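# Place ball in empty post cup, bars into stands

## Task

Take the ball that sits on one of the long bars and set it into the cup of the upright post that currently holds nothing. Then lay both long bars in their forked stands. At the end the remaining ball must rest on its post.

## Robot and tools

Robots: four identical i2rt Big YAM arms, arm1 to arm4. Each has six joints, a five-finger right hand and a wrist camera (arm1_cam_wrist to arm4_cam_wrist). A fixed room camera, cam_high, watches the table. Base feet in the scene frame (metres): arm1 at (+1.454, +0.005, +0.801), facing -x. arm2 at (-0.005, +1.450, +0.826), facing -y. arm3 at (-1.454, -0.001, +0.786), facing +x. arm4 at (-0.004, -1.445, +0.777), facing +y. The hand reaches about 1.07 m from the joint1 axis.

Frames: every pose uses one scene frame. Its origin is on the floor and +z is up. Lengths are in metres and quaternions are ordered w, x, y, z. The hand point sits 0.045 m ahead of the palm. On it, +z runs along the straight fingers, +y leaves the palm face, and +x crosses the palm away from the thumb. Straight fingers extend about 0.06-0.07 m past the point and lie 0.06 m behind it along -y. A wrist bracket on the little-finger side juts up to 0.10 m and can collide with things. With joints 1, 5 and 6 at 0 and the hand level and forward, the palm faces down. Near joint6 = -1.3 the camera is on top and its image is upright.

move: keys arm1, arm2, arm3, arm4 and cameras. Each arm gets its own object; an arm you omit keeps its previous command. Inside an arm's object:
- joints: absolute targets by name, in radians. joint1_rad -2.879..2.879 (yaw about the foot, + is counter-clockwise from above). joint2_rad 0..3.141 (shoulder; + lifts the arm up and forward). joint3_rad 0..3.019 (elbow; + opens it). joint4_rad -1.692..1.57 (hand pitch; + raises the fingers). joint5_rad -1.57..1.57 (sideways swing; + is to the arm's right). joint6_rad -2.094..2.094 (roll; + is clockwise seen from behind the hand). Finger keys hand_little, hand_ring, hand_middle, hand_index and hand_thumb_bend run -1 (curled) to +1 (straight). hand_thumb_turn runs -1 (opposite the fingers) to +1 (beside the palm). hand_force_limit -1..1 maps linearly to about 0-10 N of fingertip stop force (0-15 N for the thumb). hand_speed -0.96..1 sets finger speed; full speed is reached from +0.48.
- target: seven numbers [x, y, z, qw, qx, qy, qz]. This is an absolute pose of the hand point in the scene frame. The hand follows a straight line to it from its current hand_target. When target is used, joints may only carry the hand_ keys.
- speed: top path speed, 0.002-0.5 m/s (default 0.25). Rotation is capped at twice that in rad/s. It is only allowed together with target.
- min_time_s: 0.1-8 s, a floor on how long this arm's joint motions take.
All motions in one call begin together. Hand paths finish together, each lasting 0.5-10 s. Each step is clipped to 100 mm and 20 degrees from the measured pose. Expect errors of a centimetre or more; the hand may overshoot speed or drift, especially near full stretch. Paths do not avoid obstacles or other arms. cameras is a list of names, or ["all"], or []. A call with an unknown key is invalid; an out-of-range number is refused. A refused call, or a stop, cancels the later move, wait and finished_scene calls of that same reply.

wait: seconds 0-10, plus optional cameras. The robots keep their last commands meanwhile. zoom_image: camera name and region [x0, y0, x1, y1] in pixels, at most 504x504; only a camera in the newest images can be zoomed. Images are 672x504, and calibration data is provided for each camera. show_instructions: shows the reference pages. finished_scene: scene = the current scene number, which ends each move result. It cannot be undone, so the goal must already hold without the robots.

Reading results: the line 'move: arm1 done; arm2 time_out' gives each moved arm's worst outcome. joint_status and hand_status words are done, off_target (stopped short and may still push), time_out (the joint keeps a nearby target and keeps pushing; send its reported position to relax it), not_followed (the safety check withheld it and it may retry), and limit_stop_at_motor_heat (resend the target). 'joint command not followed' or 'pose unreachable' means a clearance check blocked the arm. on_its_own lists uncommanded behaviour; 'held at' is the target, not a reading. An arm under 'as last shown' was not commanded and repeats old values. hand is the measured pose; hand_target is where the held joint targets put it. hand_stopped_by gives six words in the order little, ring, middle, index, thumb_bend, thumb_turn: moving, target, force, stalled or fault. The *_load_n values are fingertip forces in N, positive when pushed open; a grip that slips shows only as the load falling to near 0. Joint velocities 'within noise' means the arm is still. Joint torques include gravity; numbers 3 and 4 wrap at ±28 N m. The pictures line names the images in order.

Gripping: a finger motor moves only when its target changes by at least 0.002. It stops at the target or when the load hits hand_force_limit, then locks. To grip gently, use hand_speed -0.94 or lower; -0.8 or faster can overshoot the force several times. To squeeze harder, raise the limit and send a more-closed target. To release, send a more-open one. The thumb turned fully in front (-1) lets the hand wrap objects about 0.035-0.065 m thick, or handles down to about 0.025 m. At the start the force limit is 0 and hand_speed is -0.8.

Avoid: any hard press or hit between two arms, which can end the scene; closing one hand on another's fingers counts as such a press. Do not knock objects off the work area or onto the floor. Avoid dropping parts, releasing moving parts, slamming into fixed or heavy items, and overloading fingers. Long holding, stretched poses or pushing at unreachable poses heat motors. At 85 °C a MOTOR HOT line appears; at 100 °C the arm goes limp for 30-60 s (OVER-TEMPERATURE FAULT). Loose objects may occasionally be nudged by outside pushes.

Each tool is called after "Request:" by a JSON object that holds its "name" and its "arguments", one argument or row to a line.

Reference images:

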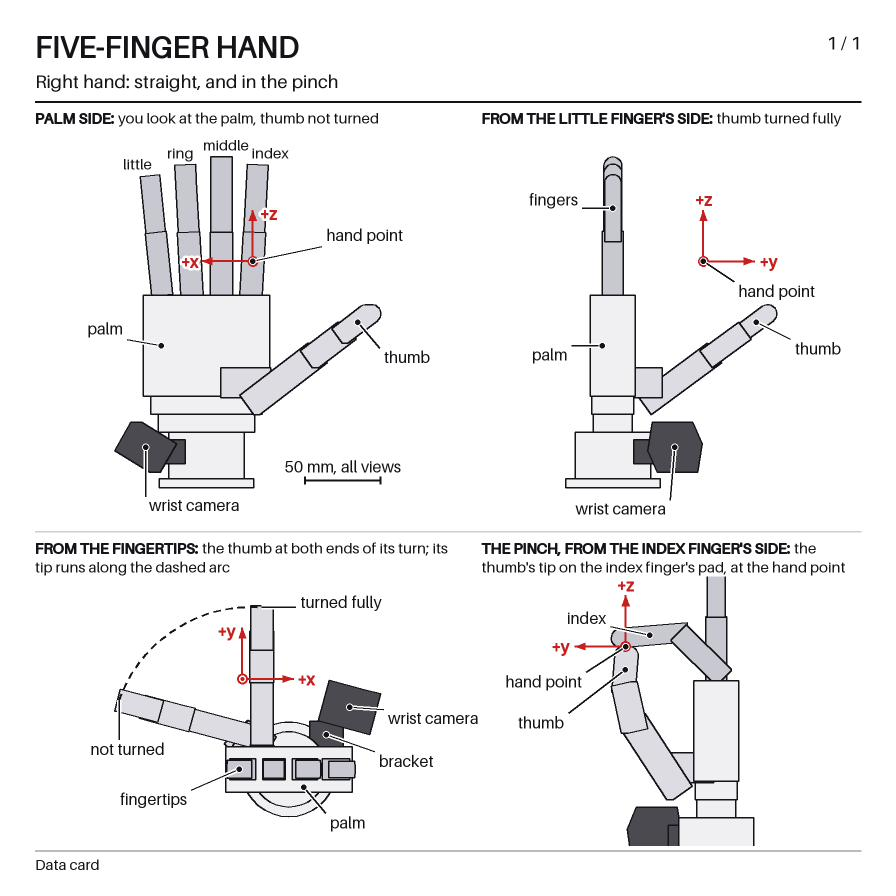

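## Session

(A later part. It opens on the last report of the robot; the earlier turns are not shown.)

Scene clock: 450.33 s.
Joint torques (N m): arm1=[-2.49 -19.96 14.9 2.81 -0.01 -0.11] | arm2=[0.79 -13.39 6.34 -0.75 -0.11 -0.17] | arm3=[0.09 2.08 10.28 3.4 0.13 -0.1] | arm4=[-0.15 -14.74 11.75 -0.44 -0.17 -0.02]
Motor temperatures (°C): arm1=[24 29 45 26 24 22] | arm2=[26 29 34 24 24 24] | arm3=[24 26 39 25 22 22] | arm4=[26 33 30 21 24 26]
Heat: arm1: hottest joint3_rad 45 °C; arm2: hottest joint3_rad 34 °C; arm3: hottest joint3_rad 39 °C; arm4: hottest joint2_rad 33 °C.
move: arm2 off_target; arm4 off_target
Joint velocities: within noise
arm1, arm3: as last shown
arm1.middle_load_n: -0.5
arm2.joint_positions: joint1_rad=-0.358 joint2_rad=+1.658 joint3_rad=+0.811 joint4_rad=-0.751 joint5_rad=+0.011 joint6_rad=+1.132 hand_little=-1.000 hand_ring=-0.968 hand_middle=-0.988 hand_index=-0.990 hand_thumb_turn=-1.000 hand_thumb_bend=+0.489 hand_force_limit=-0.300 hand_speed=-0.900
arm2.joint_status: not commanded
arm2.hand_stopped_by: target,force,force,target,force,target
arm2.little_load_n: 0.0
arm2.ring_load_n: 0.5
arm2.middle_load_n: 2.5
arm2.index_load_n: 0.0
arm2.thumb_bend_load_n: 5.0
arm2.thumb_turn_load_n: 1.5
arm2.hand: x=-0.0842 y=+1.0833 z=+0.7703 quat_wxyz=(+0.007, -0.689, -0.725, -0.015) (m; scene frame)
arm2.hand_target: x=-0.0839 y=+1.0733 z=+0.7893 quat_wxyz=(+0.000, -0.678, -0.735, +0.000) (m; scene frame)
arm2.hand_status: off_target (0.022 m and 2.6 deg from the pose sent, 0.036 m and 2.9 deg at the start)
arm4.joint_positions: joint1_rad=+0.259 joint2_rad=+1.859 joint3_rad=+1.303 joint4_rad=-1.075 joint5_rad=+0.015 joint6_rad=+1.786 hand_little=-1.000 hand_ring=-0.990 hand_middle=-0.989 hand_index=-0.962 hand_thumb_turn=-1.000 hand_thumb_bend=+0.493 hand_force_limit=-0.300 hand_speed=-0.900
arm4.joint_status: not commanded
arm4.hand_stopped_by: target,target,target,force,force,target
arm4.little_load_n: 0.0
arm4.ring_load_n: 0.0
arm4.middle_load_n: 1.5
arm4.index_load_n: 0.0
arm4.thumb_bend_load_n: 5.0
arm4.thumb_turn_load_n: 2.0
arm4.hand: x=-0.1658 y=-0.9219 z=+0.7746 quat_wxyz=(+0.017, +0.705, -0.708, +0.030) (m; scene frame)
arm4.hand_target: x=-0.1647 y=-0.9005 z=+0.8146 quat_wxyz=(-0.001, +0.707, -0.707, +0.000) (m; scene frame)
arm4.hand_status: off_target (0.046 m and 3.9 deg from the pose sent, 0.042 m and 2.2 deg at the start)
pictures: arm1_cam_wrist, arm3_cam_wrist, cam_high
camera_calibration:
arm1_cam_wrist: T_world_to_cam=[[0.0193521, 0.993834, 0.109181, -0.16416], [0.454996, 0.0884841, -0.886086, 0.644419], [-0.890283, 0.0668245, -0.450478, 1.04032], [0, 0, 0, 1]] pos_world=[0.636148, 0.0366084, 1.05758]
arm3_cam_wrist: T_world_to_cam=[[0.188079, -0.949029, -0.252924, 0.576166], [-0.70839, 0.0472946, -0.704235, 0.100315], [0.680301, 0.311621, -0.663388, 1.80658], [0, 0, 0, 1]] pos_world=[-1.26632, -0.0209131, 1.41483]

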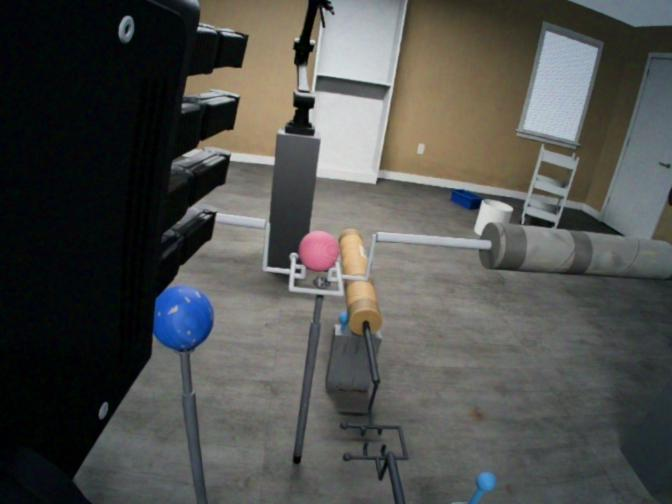

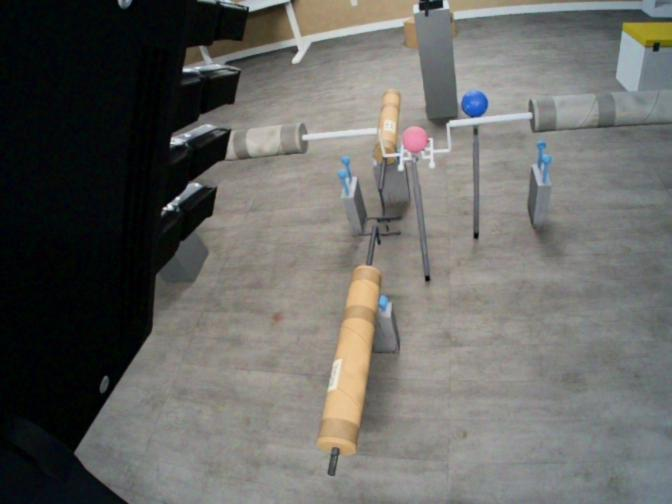

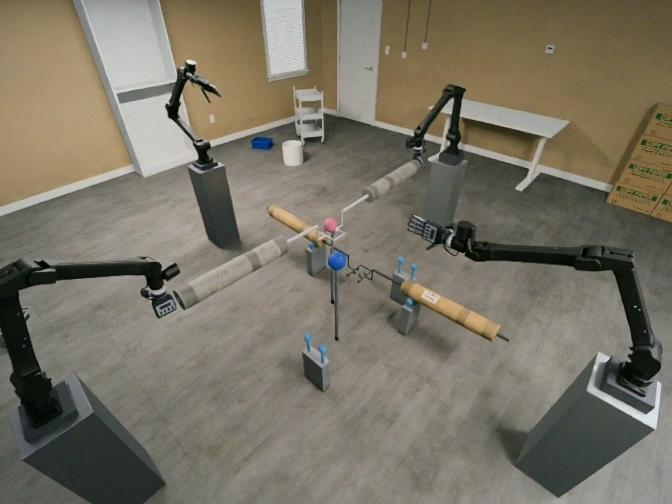

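Request:
{"name": "move", "arguments": {
  "arm2": {"target": [-0.083, 1.085, 0.790, 0, 0.6783, 0.7348, 0], "speed": 0.03},
  "arm4": {"target": [-0.164, -0.888, 0.815, 0, 0.7071, -0.7071, 0], "speed": 0.03},
  "cameras": ["arm1_cam_wrist","arm3_cam_wrist","cam_high"]
}}

Request:
{"name": "zoom_image", "arguments": {
  "camera": "arm1_cam_wrist",
  "region": [260, 190, 420, 320]
}}

Request:
{"name": "zoom_image", "arguments": {
  "camera": "arm3_cam_wrist",
  "region": [350, 80, 460, 190]
}}

Request:
{"name": "zoom_image", "arguments": {
  "camera": "cam_high",
  "region": [290, 190, 380, 260]
}}

Scene clock: 462.00 s.
Joint torques (N m): arm1=[-2.61 -19.6 14.87 2.8 -0.01 -0.13] | arm2=[0.03 -12.98 5.35 -0.44 -0.11 -0.26] | arm3=[0.21 1.96 10.24 3.41 0.13 -0.1] | arm4=[-0.26 -13.33 13.22 -0.34 -0.18 -0.06]
Motor temperatures (°C): arm1=[24 30 46 26 24 22] | arm2=[26 29 34 24 24 24] | arm3=[24 26 39 25 22 22] | arm4=[26 34 31 21 24 26]
Heat: arm1: hottest joint3_rad 46 °C; arm2: hottest joint3_rad 34 °C; arm3: hottest joint3_rad 39 °C; arm4: hottest joint2_rad 34 °C.
move: arm2 off_target; arm4 off_target
Joint velocities: within noise
arm1, arm3: as last shown
arm1.middle_load_n: 0.0
arm2.joint_positions: joint1_rad=-0.358 joint2_rad=+1.633 joint3_rad=+0.792 joint4_rad=-0.751 joint5_rad=+0.011 joint6_rad=+1.132 hand_little=-1.000 hand_ring=-0.968 hand_middle=-0.988 hand_index=-0.990 hand_thumb_turn=-1.000 hand_thumb_bend=+0.489 hand_force_limit=-0.300 hand_speed=-0.900
arm2.joint_status: not commanded
arm2.hand_stopped_by: target,force,force,target,force,target
arm2.little_load_n: 0.0
arm2.ring_load_n: 1.0
arm2.middle_load_n: 3.0
arm2.index_load_n: 0.0
arm2.thumb_bend_load_n: 5.5
arm2.thumb_turn_load_n: 2.0
arm2.hand: x=-0.0820 y=+1.0887 z=+0.7743 quat_wxyz=(+0.006, -0.689, -0.725, -0.013) (m; scene frame)
arm2.hand_target: x=-0.0830 y=+1.0850 z=+0.7894 quat_wxyz=(+0.000, -0.678, -0.735, +0.000) (m; scene frame)
arm2.hand_status: off_target (0.016 m and 2.3 deg from the pose sent, 0.020 m and 2.6 deg at the start)
arm4.joint_positions: joint1_rad=+0.253 joint2_rad=+1.859 joint3_rad=+1.323 joint4_rad=-1.090 joint5_rad=+0.015 joint6_rad=+1.784 hand_little=-1.000 hand_ring=-0.990 hand_middle=-0.989 hand_index=-0.962 hand_thumb_turn=-1.000 hand_thumb_bend=+0.493 hand_force_limit=-0.300 hand_speed=-0.900
arm4.joint_status: not commanded
arm4.hand_stopped_by: target,target,target,force,force,target
arm4.little_load_n: 0.0
arm4.ring_load_n: 0.0
arm4.middle_load_n: 1.5
arm4.index_load_n: 0.0
arm4.thumb_bend_load_n: 4.5
arm4.thumb_turn_load_n: 1.5
arm4.hand: x=-0.1638 y=-0.9160 z=+0.7810 quat_wxyz=(+0.015, +0.704, -0.709, +0.028) (m; scene frame)
arm4.hand_target: x=-0.1635 y=-0.8897 z=+0.8153 quat_wxyz=(-0.001, +0.707, -0.707, +0.000) (m; scene frame)
arm4.hand_status: off_target (0.044 m and 3.7 deg from the pose sent, 0.053 m and 3.9 deg at the start)
pictures: arm1_cam_wrist, arm3_cam_wrist, cam_high
camera_calibration:
arm1_cam_wrist: T_world_to_cam=[[0.0193521, 0.993834, 0.109181, -0.16416], [0.454996, 0.0884841, -0.886086, 0.644419], [-0.890283, 0.0668245, -0.450478, 1.04032], [0, 0, 0, 1]] pos_world=[0.636148, 0.0366084, 1.05758]
arm3_cam_wrist: T_world_to_cam=[[0.188079, -0.949029, -0.252924, 0.576166], [-0.70839, 0.0472946, -0.704235, 0.100315], [0.680301, 0.311621, -0.663388, 1.80658], [0, 0, 0, 1]] pos_world=[-1.26632, -0.0209131, 1.41483]

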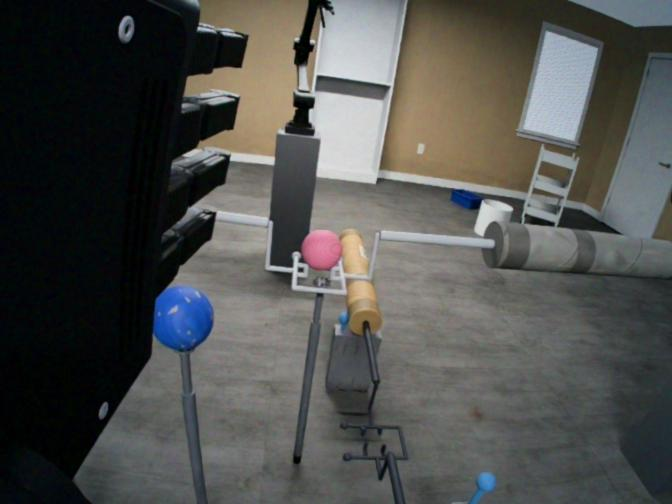

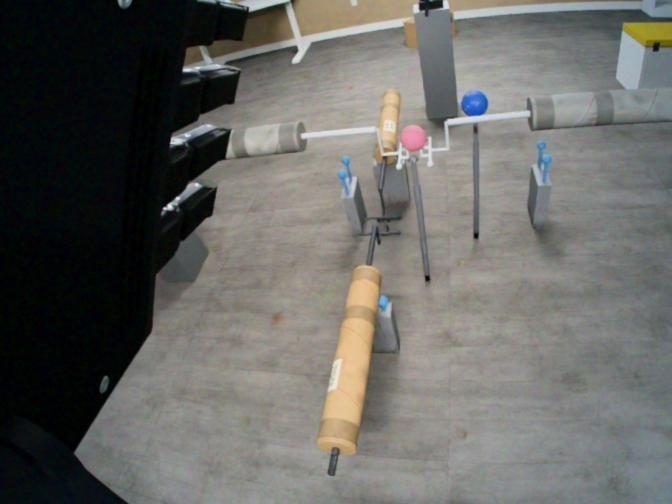

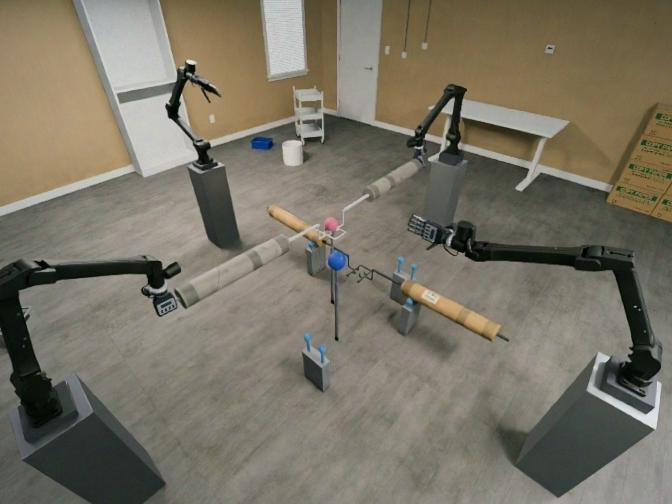

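Scaled by 3.150 from the camera's 672x504 image, which has a finer 960x720 frame.

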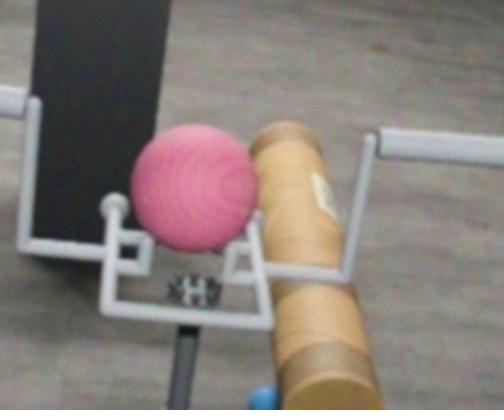

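Scaled by 4.582 from the camera's 672x504 image, which has a finer 960x720 frame.

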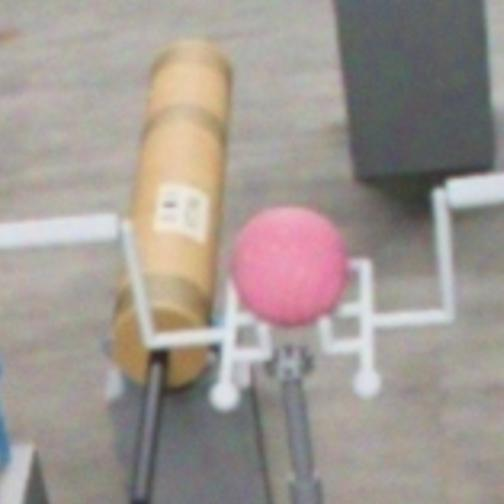

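Scaled by 5.600 from the camera's 672x504 image, which has a finer 960x720 frame.

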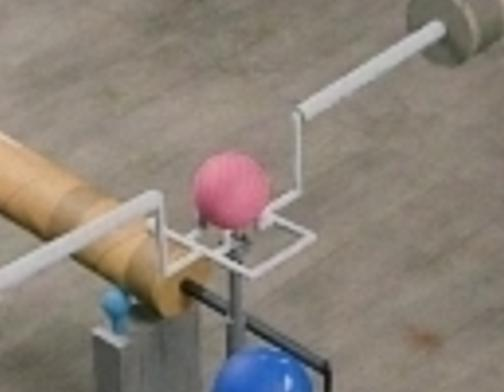

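Request:
{"name": "move", "arguments": {
  "arm2": {"target": [-0.083, 1.091, 0.780, 0, 0.6783, 0.7348, 0], "speed": 0.03},
  "arm4": {"target": [-0.164, -0.881, 0.805, 0, 0.7071, -0.7071, 0], "speed": 0.03},
  "cameras": ["arm1_cam_wrist","arm3_cam_wrist","cam_high"]
}}

Request:
{"name": "zoom_image", "arguments": {
  "camera": "arm1_cam_wrist",
  "region": [260, 190, 420, 320]
}}

Request:
{"name": "zoom_image", "arguments": {
  "camera": "arm3_cam_wrist",
  "region": [350, 80, 460, 190]
}}

Request:
{"name": "zoom_image", "arguments": {
  "camera": "cam_high",
  "region": [290, 190, 380, 260]
}}

Scene clock: 470.77 s.
Joint torques (N m): arm1=[-2.49 -19.6 14.98 2.82 -0.01 -0.12] | arm2=[-0.38 -11.93 4.97 0.14 -0.1 -0.31] | arm3=[0.21 1.96 10.19 3.41 0.13 -0.09] | arm4=[-0.21 -12.34 13.2 0.23 -0.21 -0.06]
Motor temperatures (°C): arm1=[24 30 46 26 24 22] | arm2=[26 30 33 24 24 24] | arm3=[24 26 39 25 22 22] | arm4=[26 33 33 21 24 26]
Heat: arm1: hottest joint3_rad 46 °C; arm2: hottest joint3_rad 33 °C; arm3: hottest joint3_rad 39 °C; arm4: hottest joint2_rad 33 °C.
move: arm2 off_target; arm4 off_target
Joint velocities: within noise
arm1, arm3: as last shown
arm2.joint_positions: joint1_rad=-0.358 joint2_rad=+1.633 joint3_rad=+0.772 joint4_rad=-0.731 joint5_rad=+0.010 joint6_rad=+1.132 hand_little=-1.000 hand_ring=-0.968 hand_middle=-0.988 hand_index=-0.990 hand_thumb_turn=-1.000 hand_thumb_bend=+0.489 hand_force_limit=-0.300 hand_speed=-0.900
arm2.joint_status: not commanded
arm2.hand_stopped_by: target,force,force,target,force,target
arm2.little_load_n: 0.0
arm2.ring_load_n: 1.0
arm2.middle_load_n: 2.5
arm2.index_load_n: 0.0
arm2.thumb_bend_load_n: 5.5
arm2.thumb_turn_load_n: 2.0
arm2.hand: x=-0.0798 y=+1.0940 z=+0.7693 quat_wxyz=(+0.006, -0.689, -0.725, -0.013) (m; scene frame)
arm2.hand_target: x=-0.0830 y=+1.0909 z=+0.7797 quat_wxyz=(+0.000, -0.679, -0.735, +0.000) (m; scene frame)
arm2.hand_status: off_target (0.012 m and 2.3 deg from the pose sent, 0.006 m and 2.3 deg at the start)
arm4.joint_positions: joint1_rad=+0.250 joint2_rad=+1.871 joint3_rad=+1.336 joint4_rad=-1.090 joint5_rad=+0.016 joint6_rad=+1.781 hand_little=-1.000 hand_ring=-0.990 hand_middle=-0.989 hand_index=-0.962 hand_thumb_turn=-1.000 hand_thumb_bend=+0.493 hand_force_limit=-0.300 hand_speed=-0.900
arm4.joint_status: not commanded
arm4.hand_stopped_by: target,target,target,force,force,target
arm4.little_load_n: 0.0
arm4.ring_load_n: 0.0
arm4.middle_load_n: 1.5
arm4.index_load_n: 0.0
arm4.thumb_bend_load_n: 5.0
arm4.thumb_turn_load_n: 2.0
arm4.hand: x=-0.1631 y=-0.9108 z=+0.7795 quat_wxyz=(+0.015, +0.704, -0.709, +0.027) (m; scene frame)
arm4.hand_target: x=-0.1634 y=-0.8826 z=+0.8056 quat_wxyz=(-0.001, +0.707, -0.707, +0.000) (m; scene frame)
arm4.hand_status: off_target (0.039 m and 3.6 deg from the pose sent, 0.042 m and 3.7 deg at the start)
pictures: arm1_cam_wrist, arm3_cam_wrist, cam_high
camera_calibration:
arm1_cam_wrist: T_world_to_cam=[[0.0193521, 0.993834, 0.109181, -0.16416], [0.454996, 0.0884841, -0.886086, 0.644419], [-0.890283, 0.0668245, -0.450478, 1.04032], [0, 0, 0, 1]] pos_world=[0.636148, 0.0366084, 1.05758]
arm3_cam_wrist: T_world_to_cam=[[0.188079, -0.949029, -0.252924, 0.576166], [-0.70839, 0.0472946, -0.704235, 0.100315], [0.680301, 0.311621, -0.663388, 1.80658], [0, 0, 0, 1]] pos_world=[-1.26632, -0.0209131, 1.41483]

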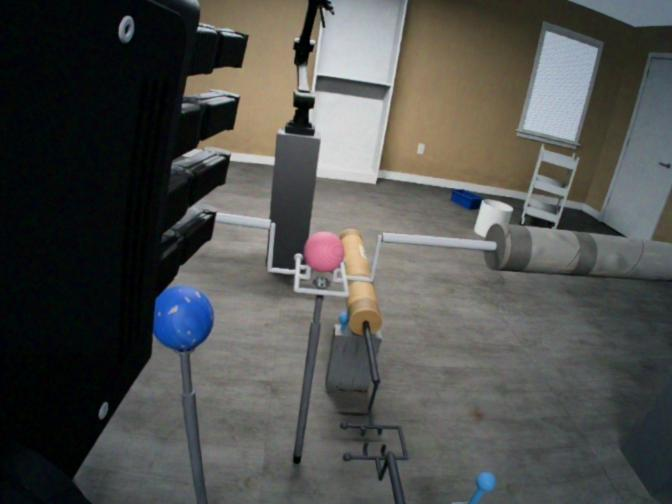

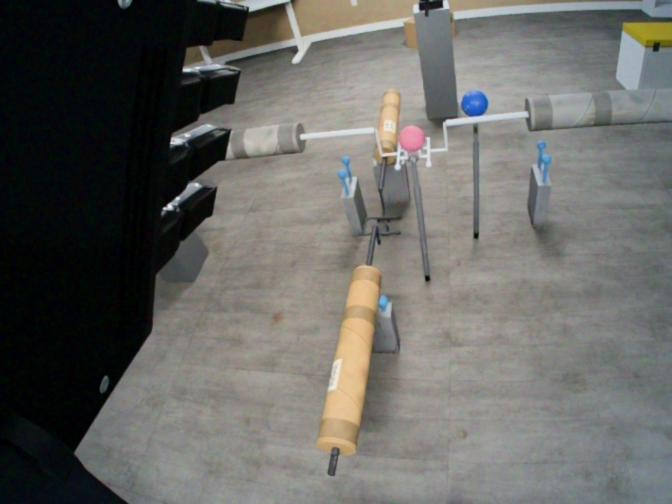

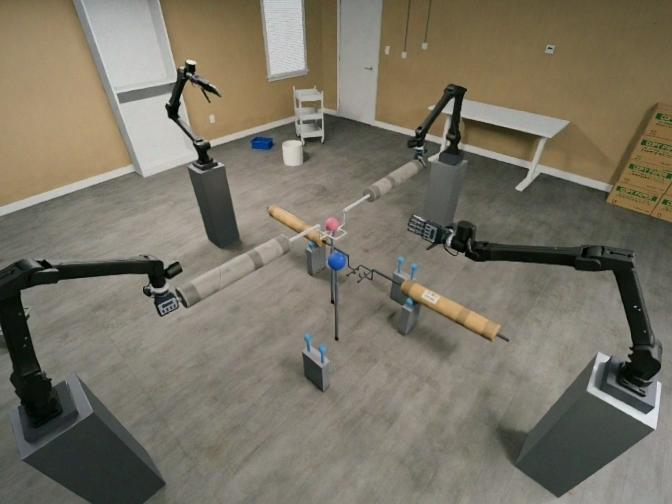

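Scaled by 3.150 from the camera's 672x504 image, which has a finer 960x720 frame.

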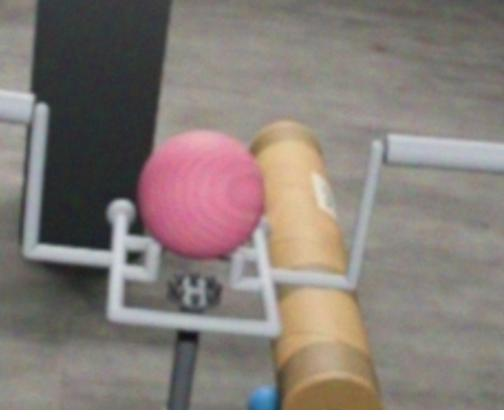

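Scaled by 4.582 from the camera's 672x504 image, which has a finer 960x720 frame.

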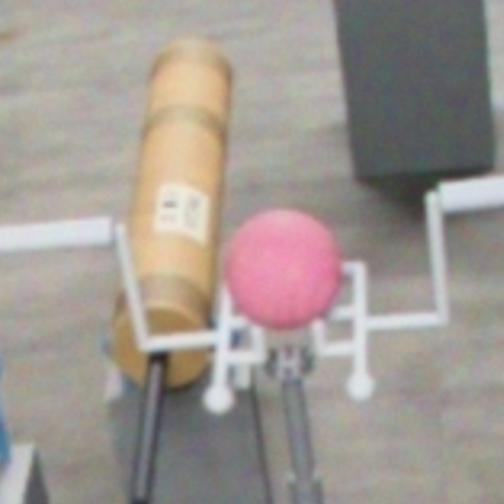

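Scaled by 5.600 from the camera's 672x504 image, which has a finer 960x720 frame.

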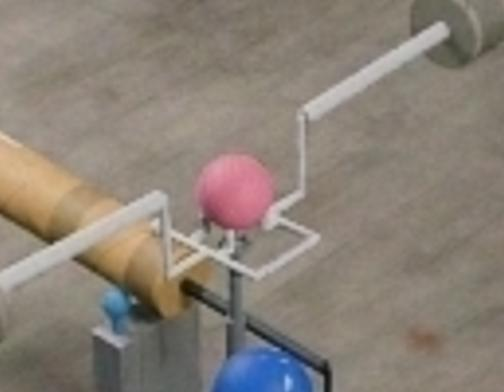

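Request:
{"name": "move", "arguments": {
  "arm2": {"target": [-0.083, 1.091, 0.750, 0, 0.6783, 0.7348, 0], "speed": 0.03},
  "arm4": {"target": [-0.164, -0.881, 0.770, 0, 0.7071, -0.7071, 0], "speed": 0.03},
  "cameras": ["arm1_cam_wrist","arm3_cam_wrist","cam_high"]
}}

Request:
{"name": "zoom_image", "arguments": {
  "camera": "arm1_cam_wrist",
  "region": [260, 190, 420, 320]
}}

Request:
{"name": "zoom_image", "arguments": {
  "camera": "arm3_cam_wrist",
  "region": [350, 80, 460, 190]
}}

Request:
{"name": "zoom_image", "arguments": {
  "camera": "cam_high",
  "region": [290, 190, 380, 260]
}}

Scene clock: 478.50 s.
Joint torques (N m): arm1=[-2.26 -19.9 14.89 2.78 -0.01 -0.13] | arm2=[-0.32 -10.4 5.12 0.57 -0.11 -0.32] | arm3=[0.15 1.85 10.19 3.47 0.14 -0.11] | arm4=[-0.26 -12.81 10.25 0.87 -0.22 -0.01]
Motor temperatures (°C): arm1=[24 30 47 26 24 22] | arm2=[26 30 33 24 24 24] | arm3=[24 26 39 25 22 22] | arm4=[26 33 33 21 24 26]
Heat: arm1: hottest joint3_rad 47 °C; arm2: hottest joint3_rad 33 °C; arm3: hottest joint3_rad 39 °C; arm4: hottest joint2_rad 33 °C.
move: arm2 off_target; arm4 off_target
Joint velocities: within noise
arm1, arm3: as last shown
arm2.joint_positions: joint1_rad=-0.360 joint2_rad=+1.687 joint3_rad=+0.744 joint4_rad=-0.649 joint5_rad=+0.011 joint6_rad=+1.132 hand_little=-1.000 hand_ring=-0.968 hand_middle=-0.988 hand_index=-0.990 hand_thumb_turn=-1.000 hand_thumb_bend=+0.489 hand_force_limit=-0.300 hand_speed=-0.900
arm2.joint_status: not commanded
arm2.hand_stopped_by: target,force,force,target,force,target
arm2.little_load_n: 0.0
arm2.ring_load_n: 1.5
arm2.middle_load_n: 3.0
arm2.index_load_n: 0.0
arm2.thumb_bend_load_n: 5.0
arm2.thumb_turn_load_n: 2.0
arm2.hand: x=-0.0789 y=+1.0984 z=+0.7445 quat_wxyz=(+0.006, -0.690, -0.724, -0.012) (m; scene frame)
arm2.hand_target: x=-0.0831 y=+1.0910 z=+0.7501 quat_wxyz=(+0.000, -0.679, -0.735, +0.000) (m; scene frame)
arm2.hand_status: off_target (0.010 m and 2.4 deg from the pose sent, 0.020 m and 2.3 deg at the start)
arm4.joint_positions: joint1_rad=+0.250 joint2_rad=+1.921 joint3_rad=+1.336 joint4_rad=-1.027 joint5_rad=+0.016 joint6_rad=+1.775 hand_little=-1.000 hand_ring=-0.990 hand_middle=-0.989 hand_index=-0.962 hand_thumb_turn=-1.000 hand_thumb_bend=+0.493 hand_force_limit=-0.300 hand_speed=-0.900
arm4.joint_status: not commanded
arm4.hand_stopped_by: target,target,target,force,force,target
arm4.little_load_n: 0.0
arm4.ring_load_n: 0.0
arm4.middle_load_n: 2.0
arm4.index_load_n: 0.0
arm4.thumb_bend_load_n: 5.0
arm4.thumb_turn_load_n: 1.5
arm4.hand: x=-0.1655 y=-0.9016 z=+0.7542 quat_wxyz=(+0.011, +0.706, -0.708, +0.022) (m; scene frame)
arm4.hand_target: x=-0.1637 y=-0.8817 z=+0.7705 quat_wxyz=(+0.000, +0.707, -0.707, +0.000) (m; scene frame)
arm4.hand_status: off_target (0.026 m and 2.8 deg from the pose sent, 0.031 m and 3.6 deg at the start)
pictures: arm1_cam_wrist, arm3_cam_wrist, cam_high
camera_calibration:
arm1_cam_wrist: T_world_to_cam=[[0.0193521, 0.993834, 0.109181, -0.16416], [0.454996, 0.0884841, -0.886086, 0.644419], [-0.890283, 0.0668245, -0.450478, 1.04032], [0, 0, 0, 1]] pos_world=[0.636148, 0.0366084, 1.05758]
arm3_cam_wrist: T_world_to_cam=[[0.188079, -0.949029, -0.252924, 0.576166], [-0.70839, 0.0472946, -0.704235, 0.100315], [0.680301, 0.311621, -0.663388, 1.80658], [0, 0, 0, 1]] pos_world=[-1.26632, -0.0209131, 1.41483]

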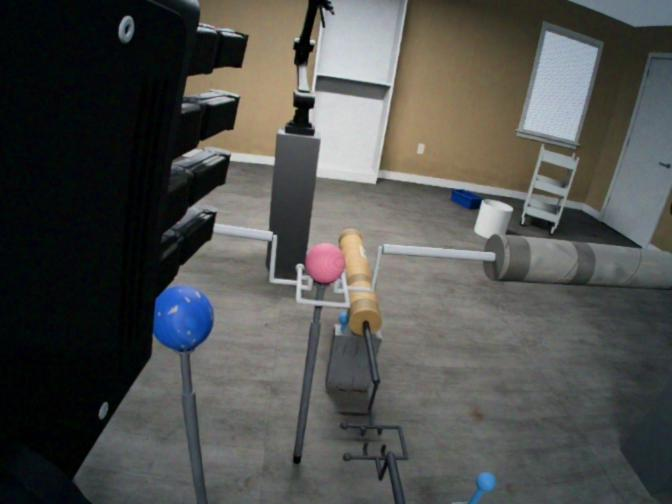

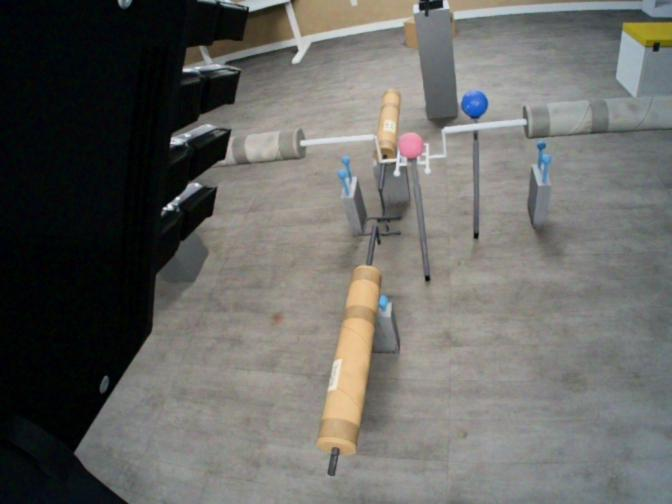

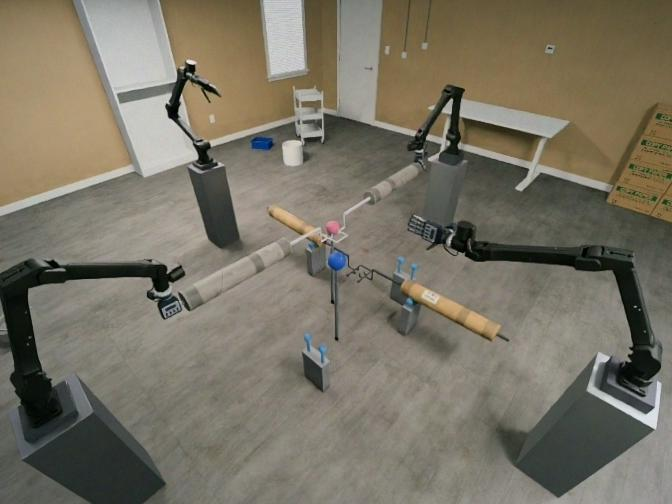

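Scaled by 3.150 from the camera's 672x504 image, which has a finer 960x720 frame.

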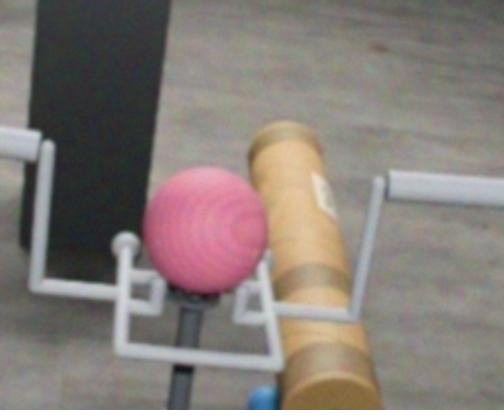

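Scaled by 4.582 from the camera's 672x504 image, which has a finer 960x720 frame.

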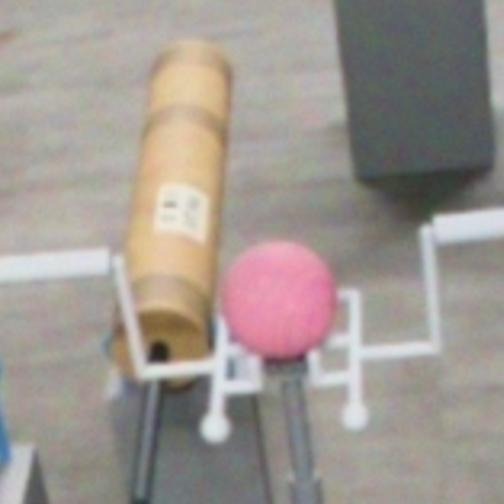

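Scaled by 5.600 from the camera's 672x504 image, which has a finer 960x720 frame.

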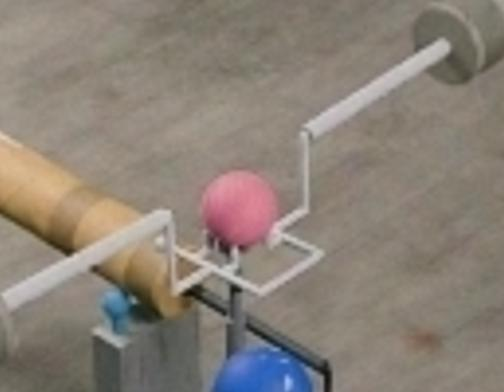

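Request:
{"name": "move", "arguments": {
  "arm2": {"target": [-0.085, 1.086, 0.725, 0, 0.6783, 0.7348, 0], "speed": 0.03},
  "arm4": {"target": [-0.163, -0.888, 0.745, 0, 0.7071, -0.7071, 0], "speed": 0.03},
  "cameras": ["arm1_cam_wrist","arm3_cam_wrist","cam_high"]
}}

Request:
{"name": "zoom_image", "arguments": {
  "camera": "arm1_cam_wrist",
  "region": [260, 190, 420, 320]
}}

Request:
{"name": "zoom_image", "arguments": {
  "camera": "arm3_cam_wrist",
  "region": [350, 80, 460, 190]
}}

Request:
{"name": "zoom_image", "arguments": {
  "camera": "cam_high",
  "region": [290, 190, 380, 260]
}}

Scene clock: 488.10 s.
Joint torques (N m): arm1=[-2.43 -20.01 14.9 2.78 -0.01 -0.13] | arm2=[-0.09 -10.7 5.29 0.75 -0.22 -0.32] | arm3=[-0.03 2.14 10.25 3.43 0.14 -0.11] | arm4=[-0.21 -12.75 8.16 1.2 -0.22 0.04]
Motor temperatures (°C): arm1=[24 31 47 26 24 22] | arm2=[26 29 32 24 24 24] | arm3=[24 26 40 25 22 22] | arm4=[26 32 32 21 24 26]
Heat: arm1: hottest joint3_rad 47 °C; arm2: hottest joint3_rad 32 °C; arm3: hottest joint3_rad 40 °C; arm4: hottest joint2_rad 32 °C.
move: arm2 off_target; arm4 off_target
Joint velocities: within noise
arm1: as last shown
arm2.joint_positions: joint1_rad=-0.363 joint2_rad=+1.761 joint3_rad=+0.741 joint4_rad=-0.582 joint5_rad=+0.015 joint6_rad=+1.132 hand_little=-1.000 hand_ring=-0.968 hand_middle=-0.988 hand_index=-0.990 hand_thumb_turn=-1.000 hand_thumb_bend=+0.489 hand_force_limit=-0.300 hand_speed=-0.900
arm2.joint_status: not commanded
arm2.hand_stopped_by: target,force,force,target,force,target
arm2.little_load_n: 0.0
arm2.ring_load_n: 2.0
arm2.middle_load_n: 2.5
arm2.index_load_n: 0.0
arm2.thumb_bend_load_n: 5.0
arm2.thumb_turn_load_n: 2.0
arm2.hand: x=-0.0799 y=+1.0992 z=+0.7186 quat_wxyz=(+0.010, -0.690, -0.723, -0.017) (m; scene frame)
arm2.hand_target: x=-0.0850 y=+1.0861 z=+0.7252 quat_wxyz=(+0.001, -0.678, -0.735, +0.000) (m; scene frame)
arm2.hand_status: off_target (0.015 m and 2.9 deg from the pose sent, 0.024 m and 2.4 deg at the start)
arm3.joint_positions: joint1_rad=+0.140 joint2_rad=+0.590 joint3_rad=+1.419 joint4_rad=-1.124 joint5_rad=-0.090 joint6_rad=-1.067 hand_little=+1.000 hand_ring=+1.000 hand_middle=+1.000 hand_index=+1.000 hand_thumb_turn=+1.000 hand_thumb_bend=+1.000 hand_force_limit=+0.000 hand_speed=-0.800
arm3.joint_status: not commanded
arm3.hand_stopped_by: target,target,target,target,target,target
arm3.little_load_n: 0.0
arm3.ring_load_n: 0.0
arm3.middle_load_n: 0.0
arm3.index_load_n: 0.0
arm3.thumb_bend_load_n: 0.0
arm3.thumb_turn_load_n: -0.5
arm3.hand: x=-1.1997 y=+0.0150 z=+1.3292 quat_wxyz=(-0.226, +0.799, -0.116, +0.545) (m; scene frame)
arm3.hand_target: x=-1.2001 y=+0.0173 z=+1.3468 quat_wxyz=(-0.234, +0.786, -0.109, +0.562) (m; scene frame)
arm3.hand_status: not commanded
arm4.joint_positions: joint1_rad=+0.250 joint2_rad=+1.942 joint3_rad=+1.315 joint4_rad=-0.969 joint5_rad=+0.016 joint6_rad=+1.771 hand_little=-1.000 hand_ring=-0.990 hand_middle=-0.989 hand_index=-0.962 hand_thumb_turn=-1.000 hand_thumb_bend=+0.493 hand_force_limit=-0.300 hand_speed=-0.900
arm4.joint_status: not commanded
arm4.hand_stopped_by: target,target,target,force,force,target
arm4.little_load_n: 0.0
arm4.ring_load_n: 0.0
arm4.middle_load_n: 2.0
arm4.index_load_n: 0.0
arm4.thumb_bend_load_n: 5.0
arm4.thumb_turn_load_n: 1.5
arm4.hand: x=-0.1663 y=-0.8998 z=+0.7376 quat_wxyz=(+0.007, +0.708, -0.706, +0.015) (m; scene frame)
arm4.hand_target: x=-0.1628 y=-0.8882 z=+0.7452 quat_wxyz=(+0.000, +0.707, -0.707, +0.000) (m; scene frame)
arm4.hand_status: off_target (0.014 m and 1.9 deg from the pose sent, 0.017 m and 2.9 deg at the start)
pictures: arm1_cam_wrist, arm3_cam_wrist, cam_high
camera_calibration:
arm1_cam_wrist: T_world_to_cam=[[0.0193521, 0.993834, 0.109181, -0.16416], [0.454996, 0.0884841, -0.886086, 0.644419], [-0.890283, 0.0668245, -0.450478, 1.04032], [0, 0, 0, 1]] pos_world=[0.636148, 0.0366084, 1.05758]
arm3_cam_wrist: T_world_to_cam=[[0.188079, -0.949029, -0.252924, 0.576166], [-0.70839, 0.0472946, -0.704235, 0.100315], [0.680301, 0.311621, -0.663388, 1.80658], [0, 0, 0, 1]] pos_world=[-1.26632, -0.0209131, 1.41483]

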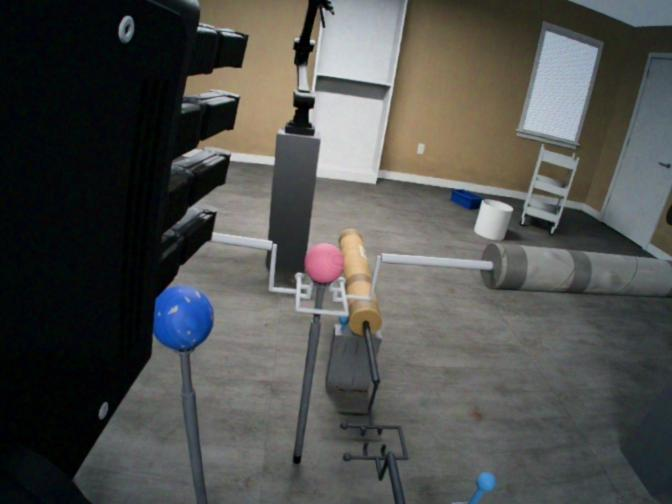

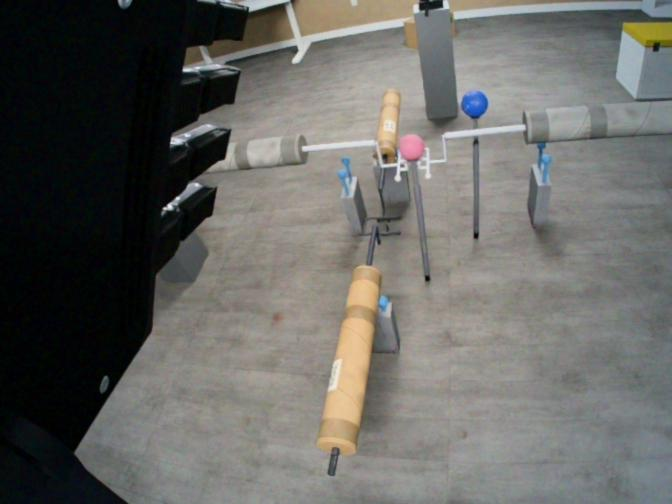

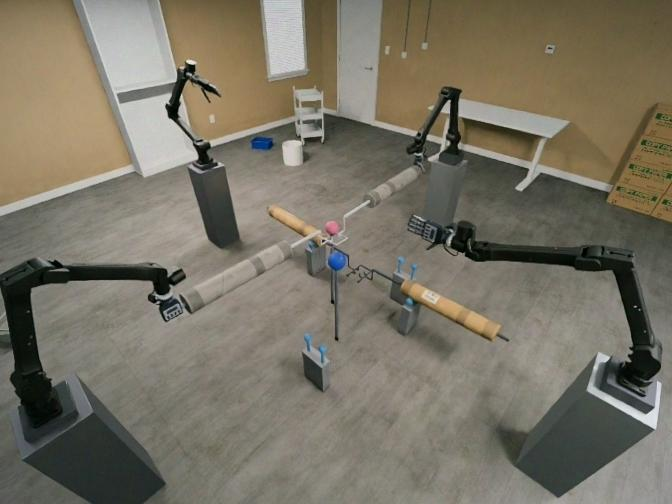

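Scaled by 3.150 from the camera's 672x504 image, which has a finer 960x720 frame.

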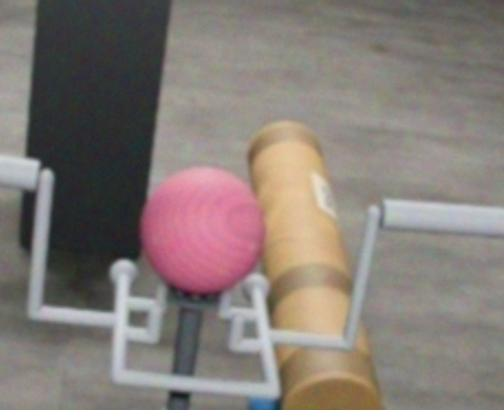

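Scaled by 4.582 from the camera's 672x504 image, which has a finer 960x720 frame.

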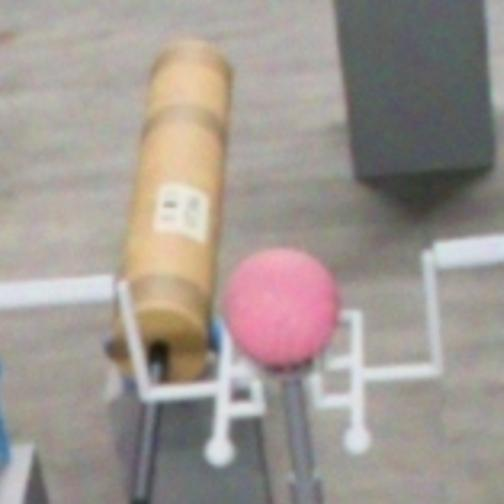

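Scaled by 5.600 from the camera's 672x504 image, which has a finer 960x720 frame.

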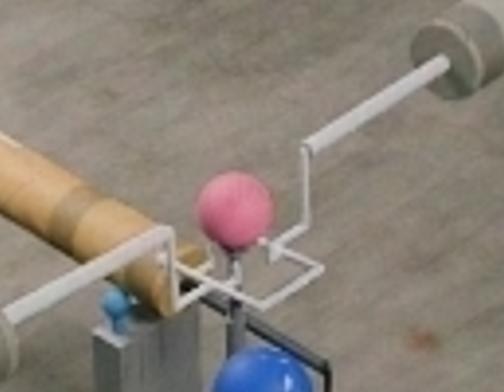

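Request:
{"name": "move", "arguments": {
  "arm2": {"target": [-0.085, 1.078, 0.690, 0, 0.6783, 0.7348, 0], "speed": 0.04},
  "arm4": {"target": [-0.163, -0.896, 0.710, 0, 0.7071, -0.7071, 0], "speed": 0.04},
  "cameras": ["arm1_cam_wrist","arm3_cam_wrist","cam_high"]
}}

Request:
{"name": "zoom_image", "arguments": {
  "camera": "arm1_cam_wrist",
  "region": [260, 190, 420, 320]
}}

Request:
{"name": "zoom_image", "arguments": {
  "camera": "arm3_cam_wrist",
  "region": [350, 80, 460, 190]
}}

Request:
{"name": "zoom_image", "arguments": {
  "camera": "cam_high",
  "region": [290, 190, 380, 260]
}}

Scene clock: 495.50 s.
Joint torques (N m): arm1=[-2.55 -20.07 14.86 2.86 -0.01 -0.13] | arm2=[0.44 -11.16 5.41 0.44 -0.19 -0.25] | arm3=[0.09 2.08 10.13 3.4 0.13 -0.12] | arm4=[-0.03 -12.86 7.25 1.02 -0.22 0.06]
Motor temperatures (°C): arm1=[24 31 47 26 24 22] | arm2=[26 29 32 24 24 24] | arm3=[24 26 40 25 22 22] | arm4=[26 33 32 21 24 26]
Heat: arm1: hottest joint3_rad 47 °C; arm2: hottest joint3_rad 32 °C; arm3: hottest joint3_rad 40 °C; arm4: hottest joint2_rad 33 °C.
move: arm2 off_target; arm4 done
Joint velocities: within noise
arm1.joint_positions: joint1_rad=+0.010 joint2_rad=+2.199 joint3_rad=+1.796 joint4_rad=+0.331 joint5_rad=+0.103 joint6_rad=-1.426 hand_little=+1.000 hand_ring=+1.000 hand_middle=+1.000 hand_index=+1.000 hand_thumb_turn=+1.000 hand_thumb_bend=+1.000 hand_force_limit=+0.000 hand_speed=-0.800
arm1.joint_status: not commanded
arm1.hand_stopped_by: target,target,target,target,target,target
arm1.little_load_n: 0.0
arm1.ring_load_n: 0.0
arm1.middle_load_n: 0.0
arm1.index_load_n: 0.0
arm1.thumb_bend_load_n: 0.0
arm1.thumb_turn_load_n: 0.0
arm1.hand: x=+0.5427 y=+0.0497 z=+0.9858 quat_wxyz=(+0.679, -0.080, -0.729, +0.030) (m; scene frame)
arm1.hand_target: x=+0.5317 y=+0.0581 z=+1.0230 quat_wxyz=(+0.705, -0.082, -0.704, +0.031) (m; scene frame)
arm1.hand_status: not commanded
arm2.joint_positions: joint1_rad=-0.363 joint2_rad=+1.867 joint3_rad=+0.746 joint4_rad=-0.482 joint5_rad=+0.013 joint6_rad=+1.132 hand_little=-1.000 hand_ring=-0.968 hand_middle=-0.988 hand_index=-0.990 hand_thumb_turn=-1.000 hand_thumb_bend=+0.489 hand_force_limit=-0.300 hand_speed=-0.900
arm2.joint_status: not commanded
arm2.hand_stopped_by: target,force,force,target,force,target
arm2.little_load_n: 0.5
arm2.ring_load_n: 1.5
arm2.middle_load_n: 2.5
arm2.index_load_n: 0.0
arm2.thumb_bend_load_n: 5.5
arm2.thumb_turn_load_n: 2.0
arm2.hand: x=-0.0806 y=+1.0964 z=+0.6834 quat_wxyz=(+0.010, -0.690, -0.723, -0.018) (m; scene frame)
arm2.hand_target: x=-0.0849 y=+1.0783 z=+0.6904 quat_wxyz=(+0.000, -0.678, -0.735, +0.000) (m; scene frame)
arm2.hand_status: off_target (0.020 m and 3.0 deg from the pose sent, 0.036 m and 2.9 deg at the start)
arm3: as last shown
arm3.thumb_turn_load_n: 0.0
arm4.joint_positions: joint1_rad=+0.250 joint2_rad=+1.982 joint3_rad=+1.273 joint4_rad=-0.875 joint5_rad=+0.016 joint6_rad=+1.771 hand_little=-1.000 hand_ring=-0.990 hand_middle=-0.989 hand_index=-0.962 hand_thumb_turn=-1.000 hand_thumb_bend=+0.493 hand_force_limit=-0.300 hand_speed=-0.900
arm4.joint_status: not commanded
arm4.hand_stopped_by: target,target,target,force,force,target
arm4.little_load_n: 0.0
arm4.ring_load_n: 0.0
arm4.middle_load_n: 1.5
arm4.index_load_n: 1.0
arm4.thumb_bend_load_n: 5.0
arm4.thumb_turn_load_n: 2.0
arm4.hand: x=-0.1659 y=-0.9037 z=+0.7049 quat_wxyz=(+0.004, +0.708, -0.706, +0.010) (m; scene frame)
arm4.hand_target: x=-0.1629 y=-0.8960 z=+0.7101 quat_wxyz=(+0.000, +0.707, -0.707, +0.000) (m; scene frame)
arm4.hand_status: done (0.010 m and 1.3 deg from the pose sent, 0.028 m and 1.9 deg at the start)
pictures: arm1_cam_wrist, arm3_cam_wrist, cam_high
camera_calibration:
arm1_cam_wrist: T_world_to_cam=[[0.0193521, 0.993834, 0.109181, -0.16416], [0.454996, 0.0884841, -0.886086, 0.644419], [-0.890283, 0.0668245, -0.450478, 1.04032], [0, 0, 0, 1]] pos_world=[0.636148, 0.0366084, 1.05758]
arm3_cam_wrist: T_world_to_cam=[[0.188079, -0.949029, -0.252924, 0.576166], [-0.70839, 0.0472946, -0.704235, 0.100315], [0.680301, 0.311621, -0.663388, 1.80658], [0, 0, 0, 1]] pos_world=[-1.26632, -0.0209131, 1.41483]

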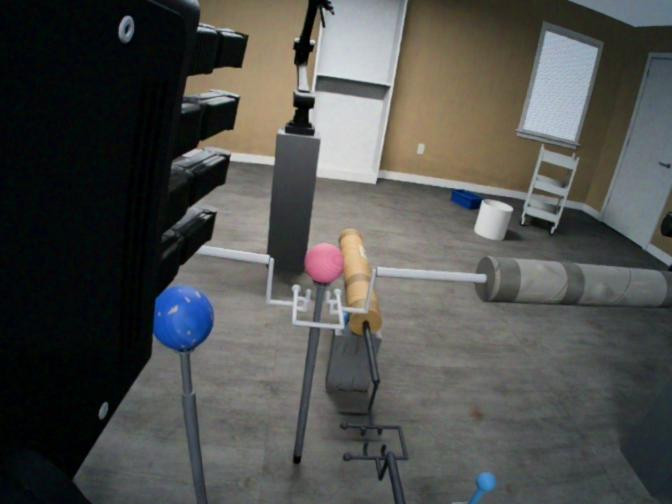

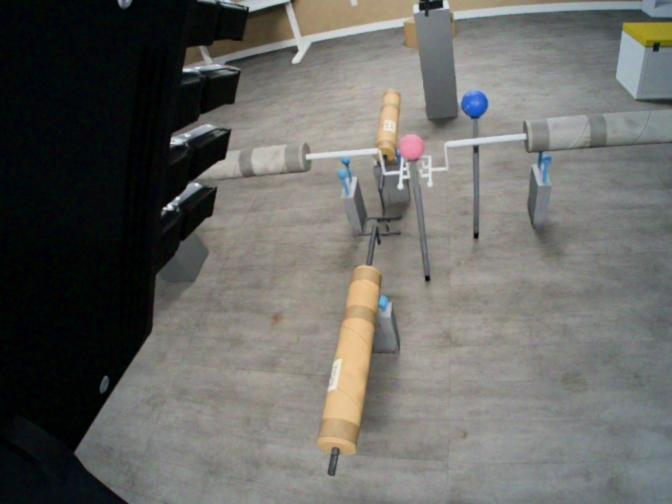

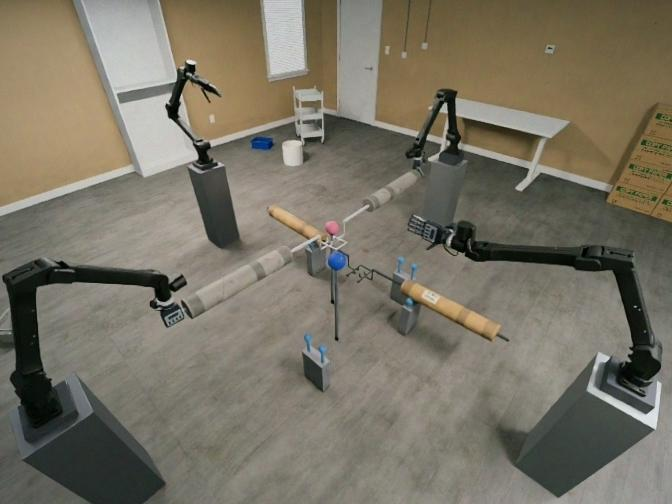

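Scaled by 3.150 from the camera's 672x504 image, which has a finer 960x720 frame.

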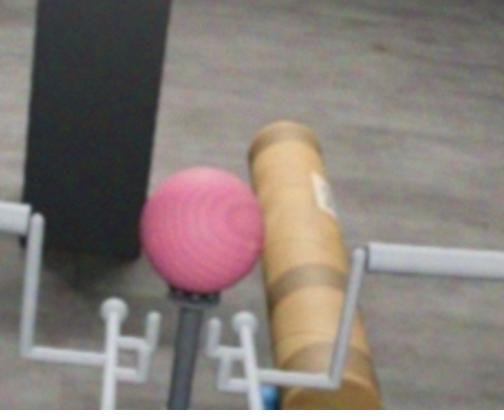

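Scaled by 4.582 from the camera's 672x504 image, which has a finer 960x720 frame.

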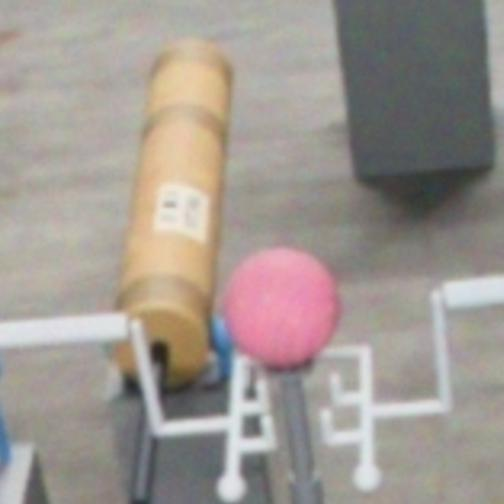

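Scaled by 5.600 from the camera's 672x504 image, which has a finer 960x720 frame.

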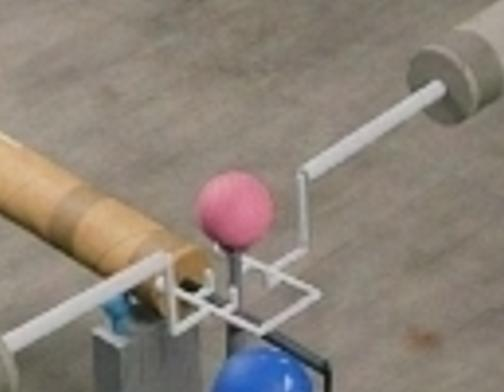

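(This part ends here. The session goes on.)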